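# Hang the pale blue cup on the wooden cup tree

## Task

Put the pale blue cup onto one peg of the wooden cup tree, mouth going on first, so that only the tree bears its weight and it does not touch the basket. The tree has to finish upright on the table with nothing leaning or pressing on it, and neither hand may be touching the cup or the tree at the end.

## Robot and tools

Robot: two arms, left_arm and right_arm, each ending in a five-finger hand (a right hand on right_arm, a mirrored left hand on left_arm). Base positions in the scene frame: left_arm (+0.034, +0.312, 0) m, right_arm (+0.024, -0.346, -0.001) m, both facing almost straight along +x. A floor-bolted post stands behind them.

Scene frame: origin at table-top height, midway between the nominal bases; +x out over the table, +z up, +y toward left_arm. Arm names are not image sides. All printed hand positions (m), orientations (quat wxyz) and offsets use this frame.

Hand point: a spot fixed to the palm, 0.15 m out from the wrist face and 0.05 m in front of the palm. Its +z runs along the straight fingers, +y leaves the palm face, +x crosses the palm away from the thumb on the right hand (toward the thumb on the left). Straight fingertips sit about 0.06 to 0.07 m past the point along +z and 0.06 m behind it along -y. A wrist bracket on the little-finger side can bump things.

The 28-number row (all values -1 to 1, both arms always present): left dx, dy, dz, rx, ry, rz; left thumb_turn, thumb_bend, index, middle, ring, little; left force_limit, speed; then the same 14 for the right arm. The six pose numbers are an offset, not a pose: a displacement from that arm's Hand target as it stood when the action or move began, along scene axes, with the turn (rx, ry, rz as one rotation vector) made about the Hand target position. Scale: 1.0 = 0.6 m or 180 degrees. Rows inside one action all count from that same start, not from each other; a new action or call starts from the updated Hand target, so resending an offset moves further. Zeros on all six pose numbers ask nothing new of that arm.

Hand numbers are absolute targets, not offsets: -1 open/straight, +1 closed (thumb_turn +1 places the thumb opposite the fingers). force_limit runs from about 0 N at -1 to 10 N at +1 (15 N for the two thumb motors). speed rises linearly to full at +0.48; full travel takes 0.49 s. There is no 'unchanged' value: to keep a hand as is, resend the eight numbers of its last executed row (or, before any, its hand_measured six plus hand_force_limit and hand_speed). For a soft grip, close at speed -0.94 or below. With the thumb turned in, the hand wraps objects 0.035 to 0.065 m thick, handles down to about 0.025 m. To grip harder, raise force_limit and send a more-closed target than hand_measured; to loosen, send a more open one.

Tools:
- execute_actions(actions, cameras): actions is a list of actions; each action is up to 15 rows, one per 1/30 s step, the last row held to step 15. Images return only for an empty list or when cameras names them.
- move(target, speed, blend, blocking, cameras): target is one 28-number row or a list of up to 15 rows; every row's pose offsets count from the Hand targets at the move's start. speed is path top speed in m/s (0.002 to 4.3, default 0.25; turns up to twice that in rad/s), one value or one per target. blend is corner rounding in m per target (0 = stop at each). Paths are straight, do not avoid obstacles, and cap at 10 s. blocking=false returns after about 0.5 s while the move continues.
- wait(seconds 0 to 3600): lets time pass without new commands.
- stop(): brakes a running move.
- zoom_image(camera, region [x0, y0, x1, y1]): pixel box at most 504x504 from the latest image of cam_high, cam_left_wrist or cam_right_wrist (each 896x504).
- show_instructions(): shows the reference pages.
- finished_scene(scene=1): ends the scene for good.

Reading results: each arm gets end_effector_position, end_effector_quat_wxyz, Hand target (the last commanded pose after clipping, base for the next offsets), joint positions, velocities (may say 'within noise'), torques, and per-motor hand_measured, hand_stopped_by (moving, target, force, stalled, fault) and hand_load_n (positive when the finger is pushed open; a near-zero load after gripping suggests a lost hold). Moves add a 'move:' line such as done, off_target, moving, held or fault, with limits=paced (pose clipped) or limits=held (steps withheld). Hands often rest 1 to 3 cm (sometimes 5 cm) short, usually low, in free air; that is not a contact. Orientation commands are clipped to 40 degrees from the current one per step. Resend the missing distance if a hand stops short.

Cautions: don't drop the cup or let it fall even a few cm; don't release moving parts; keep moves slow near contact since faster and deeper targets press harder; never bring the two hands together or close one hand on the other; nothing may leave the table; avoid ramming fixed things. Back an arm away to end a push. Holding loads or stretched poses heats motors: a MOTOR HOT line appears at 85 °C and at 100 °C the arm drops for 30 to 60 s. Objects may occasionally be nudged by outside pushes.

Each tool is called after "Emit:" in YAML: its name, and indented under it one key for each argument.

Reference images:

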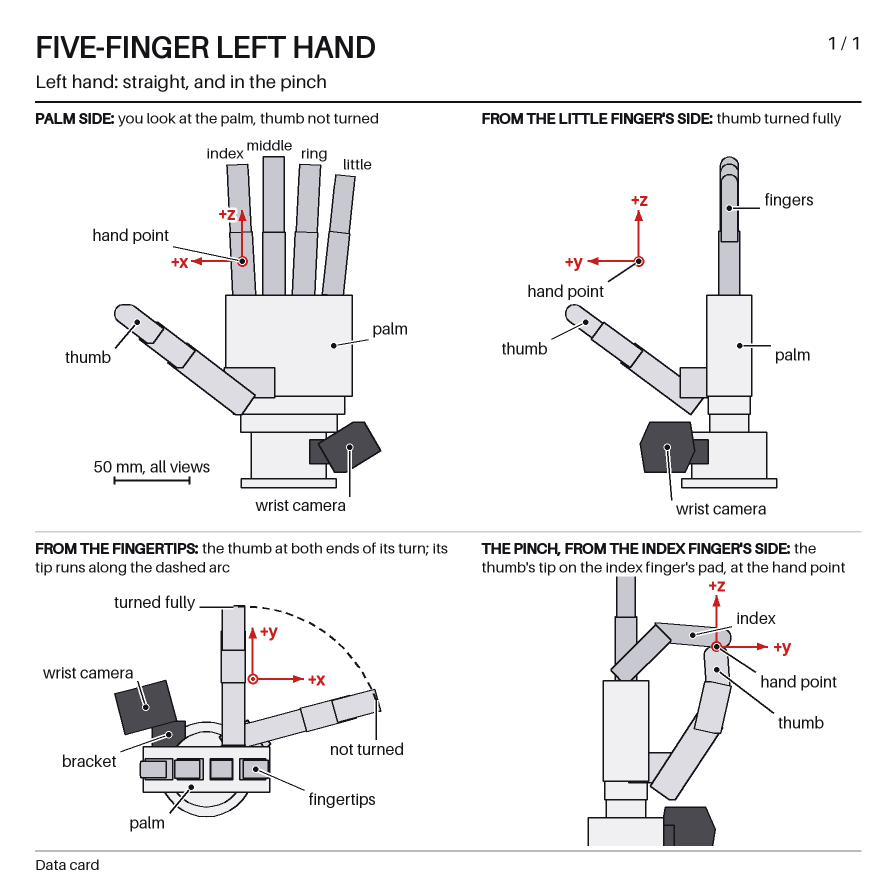

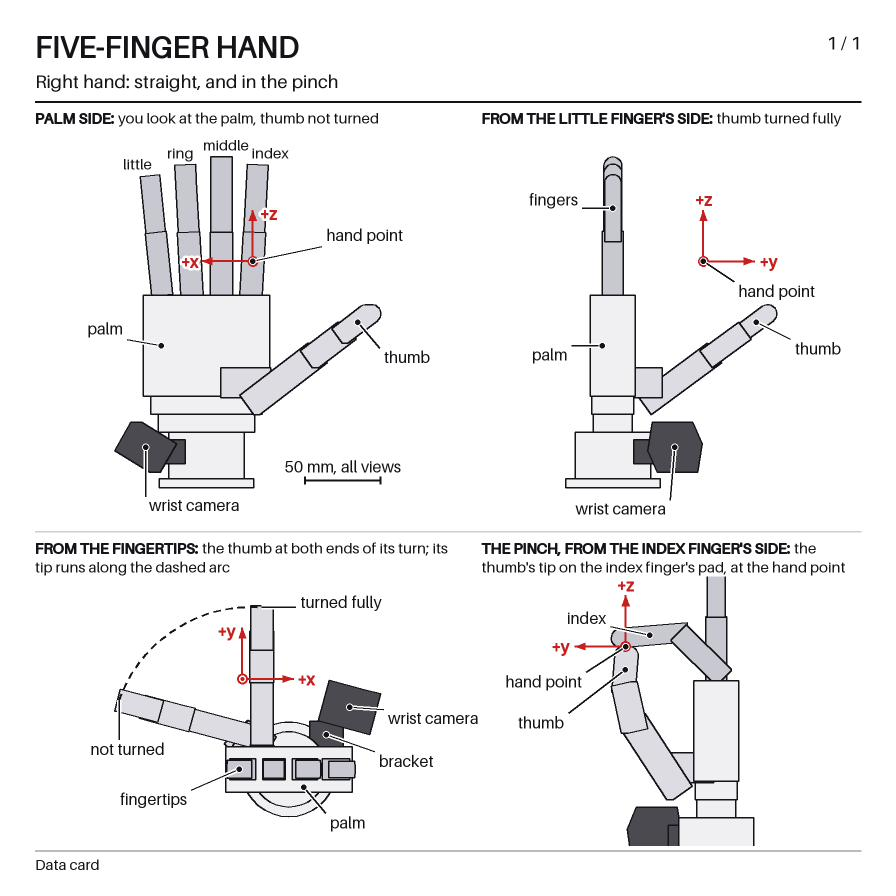

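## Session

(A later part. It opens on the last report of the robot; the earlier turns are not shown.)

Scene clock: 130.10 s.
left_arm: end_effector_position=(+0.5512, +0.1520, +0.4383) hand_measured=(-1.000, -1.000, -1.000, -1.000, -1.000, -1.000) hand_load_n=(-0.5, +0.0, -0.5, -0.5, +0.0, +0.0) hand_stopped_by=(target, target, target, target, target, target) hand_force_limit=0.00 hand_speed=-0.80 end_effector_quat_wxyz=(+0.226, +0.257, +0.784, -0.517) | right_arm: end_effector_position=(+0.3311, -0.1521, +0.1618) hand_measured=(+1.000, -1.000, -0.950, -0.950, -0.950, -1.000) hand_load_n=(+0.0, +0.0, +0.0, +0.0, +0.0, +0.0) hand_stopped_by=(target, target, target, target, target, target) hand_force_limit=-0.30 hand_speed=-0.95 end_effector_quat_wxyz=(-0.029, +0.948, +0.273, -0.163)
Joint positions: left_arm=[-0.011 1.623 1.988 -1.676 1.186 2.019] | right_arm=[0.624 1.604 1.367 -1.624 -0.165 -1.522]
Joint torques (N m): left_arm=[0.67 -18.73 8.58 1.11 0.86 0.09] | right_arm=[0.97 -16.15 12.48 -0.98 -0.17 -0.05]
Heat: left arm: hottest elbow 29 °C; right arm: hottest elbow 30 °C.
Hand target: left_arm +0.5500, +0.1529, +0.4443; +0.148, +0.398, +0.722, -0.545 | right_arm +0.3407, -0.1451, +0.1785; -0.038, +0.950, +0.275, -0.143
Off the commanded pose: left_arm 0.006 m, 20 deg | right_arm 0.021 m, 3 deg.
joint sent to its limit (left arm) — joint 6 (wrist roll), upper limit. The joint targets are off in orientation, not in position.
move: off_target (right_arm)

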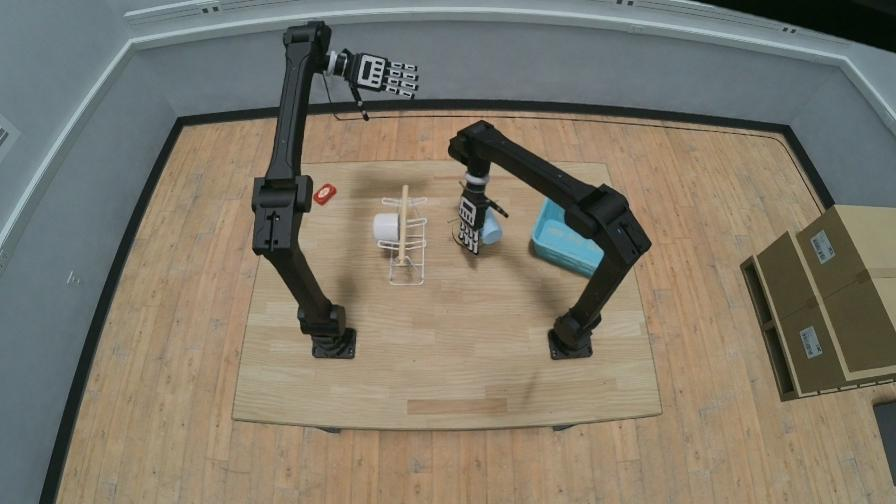

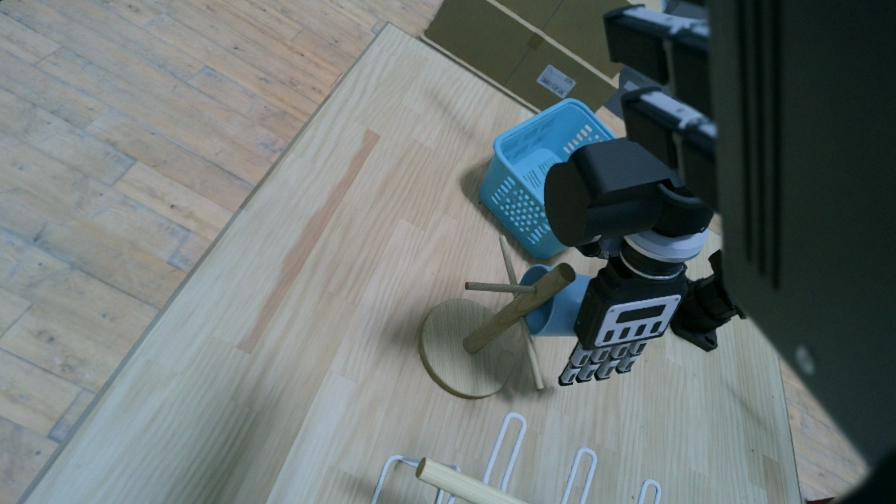

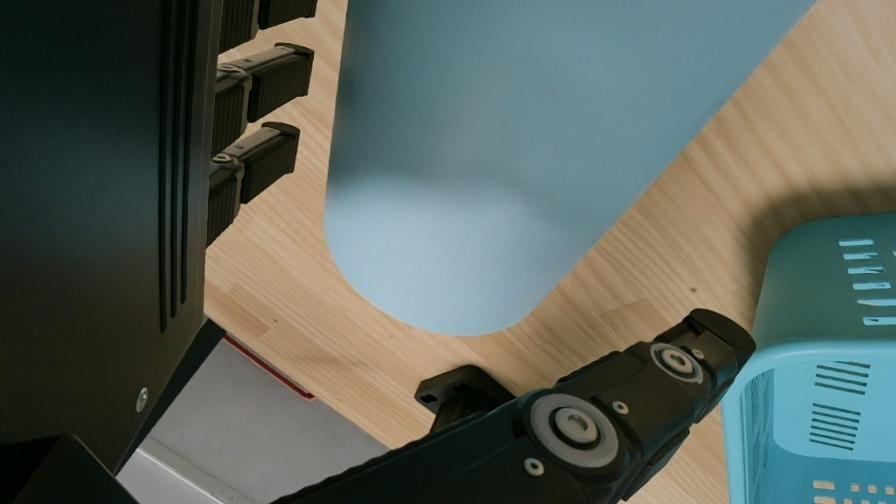

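Emit:
move:
  target:
    - [0,0,0,0,0,0,-1,-1,-1,-1,-1,-1,0,-0.8, -0.083,-0.05,0.07,0,0,0,1,-1,-0.95,-0.95,-0.95,-1,-0.3,-0.95]
    - [0,0,0,0,0,0,-1,-1,-1,-1,-1,-1,0,-0.8, -0.2,-0.1,0.22,0,0,0,1,-1,-0.95,-0.95,-0.95,-1,-0.3,-0.95]
  speed: 0.08
  blend: 0.02
  cameras: ["all"]

Emit:
zoom_image:
  camera: "cam_left_wrist"
  region: [440, 210, 640, 400]

Emit:
zoom_image:
  camera: "cam_high"
  region: [430, 170, 530, 270]

Scene clock: 133.63 s.
left_arm: end_effector_position=(+0.5512, +0.1520, +0.4383) hand_measured=(-1.000, -1.000, -1.000, -1.000, -1.000, -1.000) hand_load_n=(+0.0, +0.0, +0.0, +0.0, +0.0, +0.0) hand_stopped_by=(target, target, target, target, target, target) hand_force_limit=0.00 hand_speed=-0.80 end_effector_quat_wxyz=(+0.226, +0.257, +0.784, -0.517) | right_arm: end_effector_position=(+0.2249, -0.2048, +0.3082) hand_measured=(+1.000, -1.000, -0.950, -0.950, -0.950, -1.000) hand_load_n=(+0.0, +0.0, -0.5, +0.0, +0.0, -0.5) hand_stopped_by=(target, target, target, target, target, target) hand_force_limit=-0.30 hand_speed=-0.95 end_effector_quat_wxyz=(-0.088, +0.960, +0.262, +0.040)
Joint positions: left_arm=[-0.011 1.623 1.988 -1.676 1.186 2.019] | right_arm=[0.719 1.005 1.268 -1.683 -0.121 -1.364]
Joint torques (N m): left_arm=[0.79 -18.43 8.69 1.09 0.82 0.15] | right_arm=[1.67 -6.89 9.85 -0.02 -0.03 0.1]
Heat: left arm: hottest elbow 29 °C; right arm: hottest elbow 30 °C.
Hand target: left_arm +0.5500, +0.1529, +0.4443; +0.148, +0.398, +0.722, -0.545 | right_arm +0.2207, -0.2051, +0.3105; -0.038, +0.950, +0.275, -0.143
Off the commanded pose: left_arm 0.006 m, 20 deg | right_arm 0.005 m, 22 deg.
joint sent to its limit (left arm) — joint 6 (wrist roll), upper limit. The joint targets are off in orientation, not in position.
joint sent to its limit (right arm) — joint 4 (wrist pitch), lower limit. The joint targets are off in orientation, not in position.
move: off_target (right_arm)

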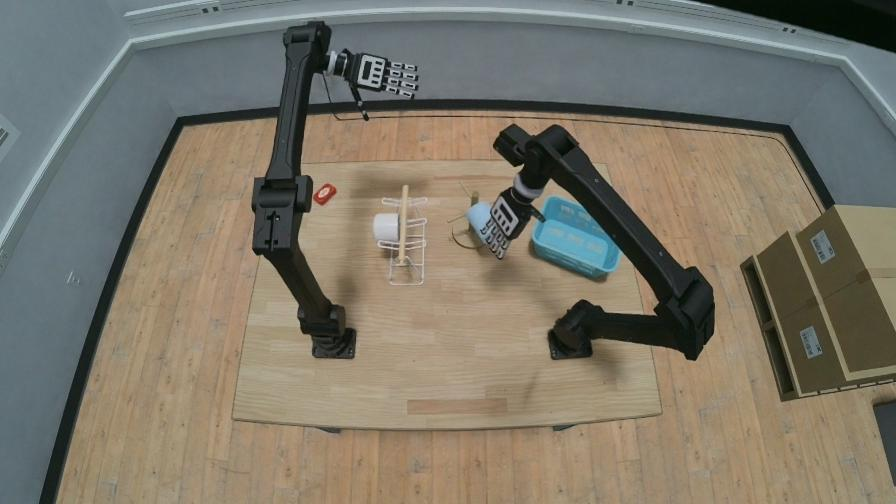

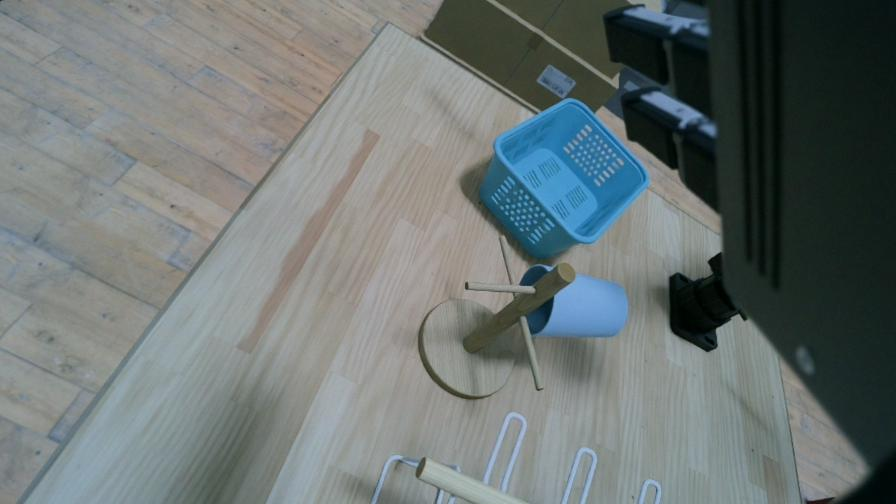

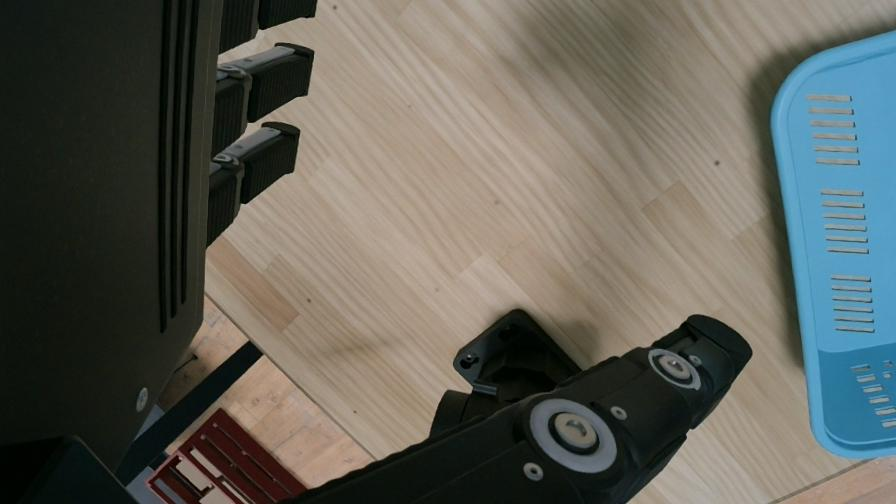

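Scaled by 2.520 from the camera's image (finer frame: 1280x720).

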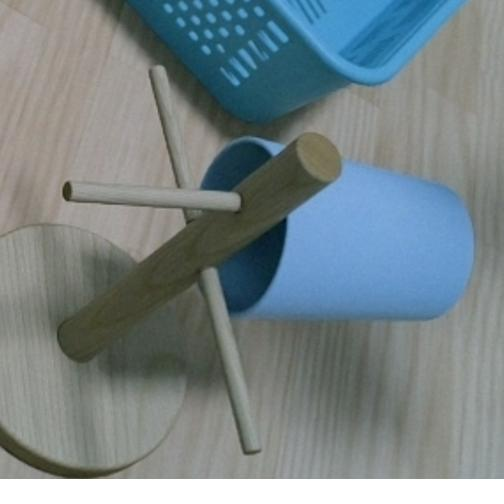

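Scaled by 5.040 from the camera's image (finer frame: 1280x720).

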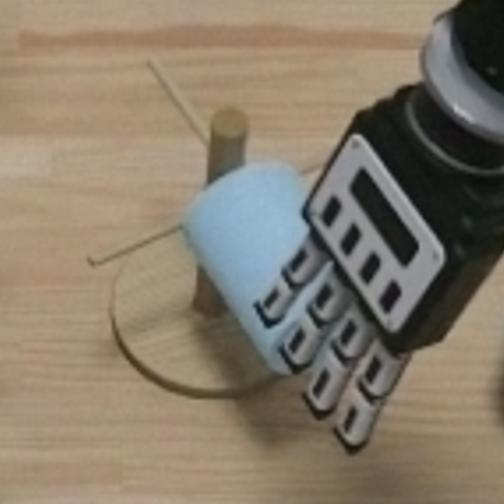

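Emit:
move:
  target: [0,0,0,0,0,0,-1,-1,-1,-1,-1,-1,0,-0.8, -0.03,-0.12,0.05,0,0,0,1,-1,-0.95,-0.95,-0.95,-1,-0.3,-0.95]
  speed: 0.1
  cameras: ["cam_high", "cam_left_wrist"]

Emit:
zoom_image:
  camera: "cam_high"
  region: [430, 170, 530, 270]

Scene clock: 136.30 s.
left_arm: end_effector_position=(+0.5512, +0.1520, +0.4383) hand_measured=(-1.000, -1.000, -1.000, -1.000, -1.000, -1.000) hand_load_n=(+0.0, +0.0, +0.0, +0.0, +0.0, +0.0) hand_stopped_by=(target, target, target, target, target, target) hand_force_limit=0.00 hand_speed=-0.80 end_effector_quat_wxyz=(+0.226, +0.257, +0.784, -0.517) | right_arm: end_effector_position=(+0.2041, -0.2734, +0.3394) hand_measured=(+1.000, -1.000, -0.950, -0.950, -0.950, -1.000) hand_load_n=(+0.0, +0.0, +0.0, +0.0, +0.0, +0.0) hand_stopped_by=(target, target, target, target, target, target) hand_force_limit=-0.30 hand_speed=-0.95 end_effector_quat_wxyz=(-0.087, +0.956, +0.236, +0.152)
Joint positions: left_arm=[-0.011 1.623 1.988 -1.676 1.186 2.019] | right_arm=[0.609 0.75 1.211 -1.683 -0.049 -1.427]
Joint torques (N m): left_arm=[0.85 -18.61 8.61 1.31 0.81 0.12] | right_arm=[0.44 -2.73 9.36 0.4 0.07 -0.21]
Heat: left arm: hottest elbow 29 °C; right arm: hottest elbow 30 °C.
Hand target: left_arm +0.5500, +0.1529, +0.4443; +0.148, +0.398, +0.722, -0.545 | right_arm +0.2026, -0.2771, +0.3406; -0.038, +0.950, +0.275, -0.143
Off the commanded pose: left_arm 0.006 m, 20 deg | right_arm 0.004 m, 35 deg.
joint sent to its limit (left arm) — joint 6 (wrist roll), upper limit. The joint targets are off in orientation, not in position.
joint sent to its limit (right arm) — joint 4 (wrist pitch), lower limit. The joint targets are off in orientation, not in position.
move: off_target (right_arm)

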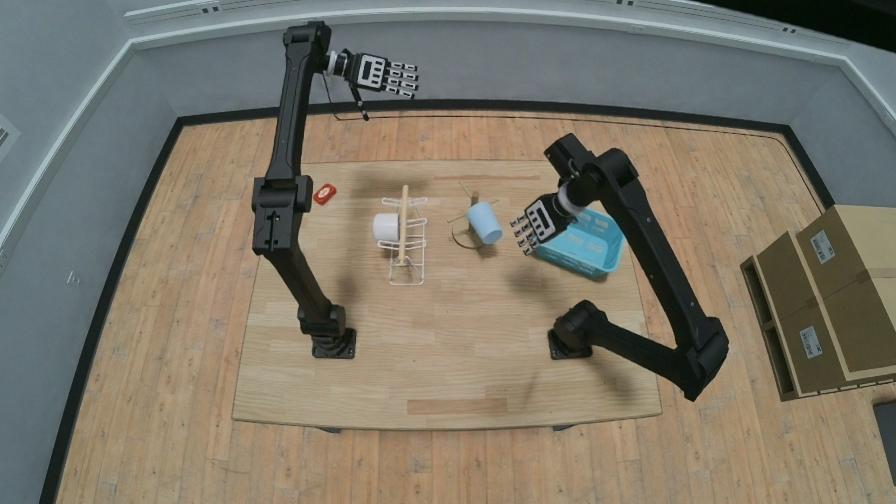

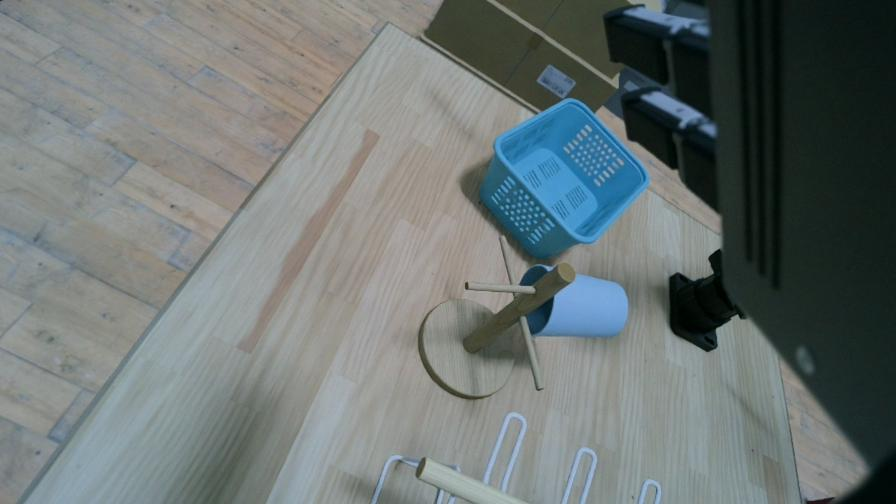

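Scaled by 5.040 from the camera's image (finer frame: 1280x720).

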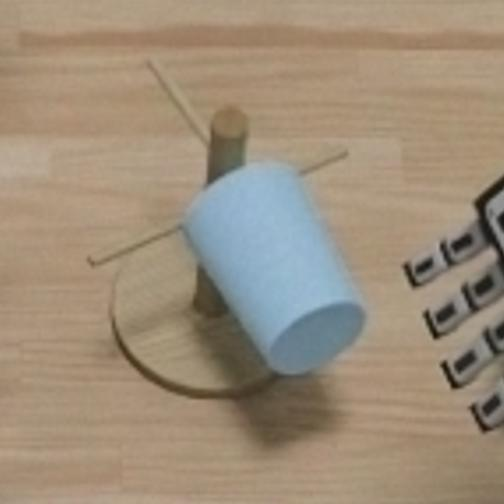

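Emit:
finished_scene:

The scene is finished: the task was done.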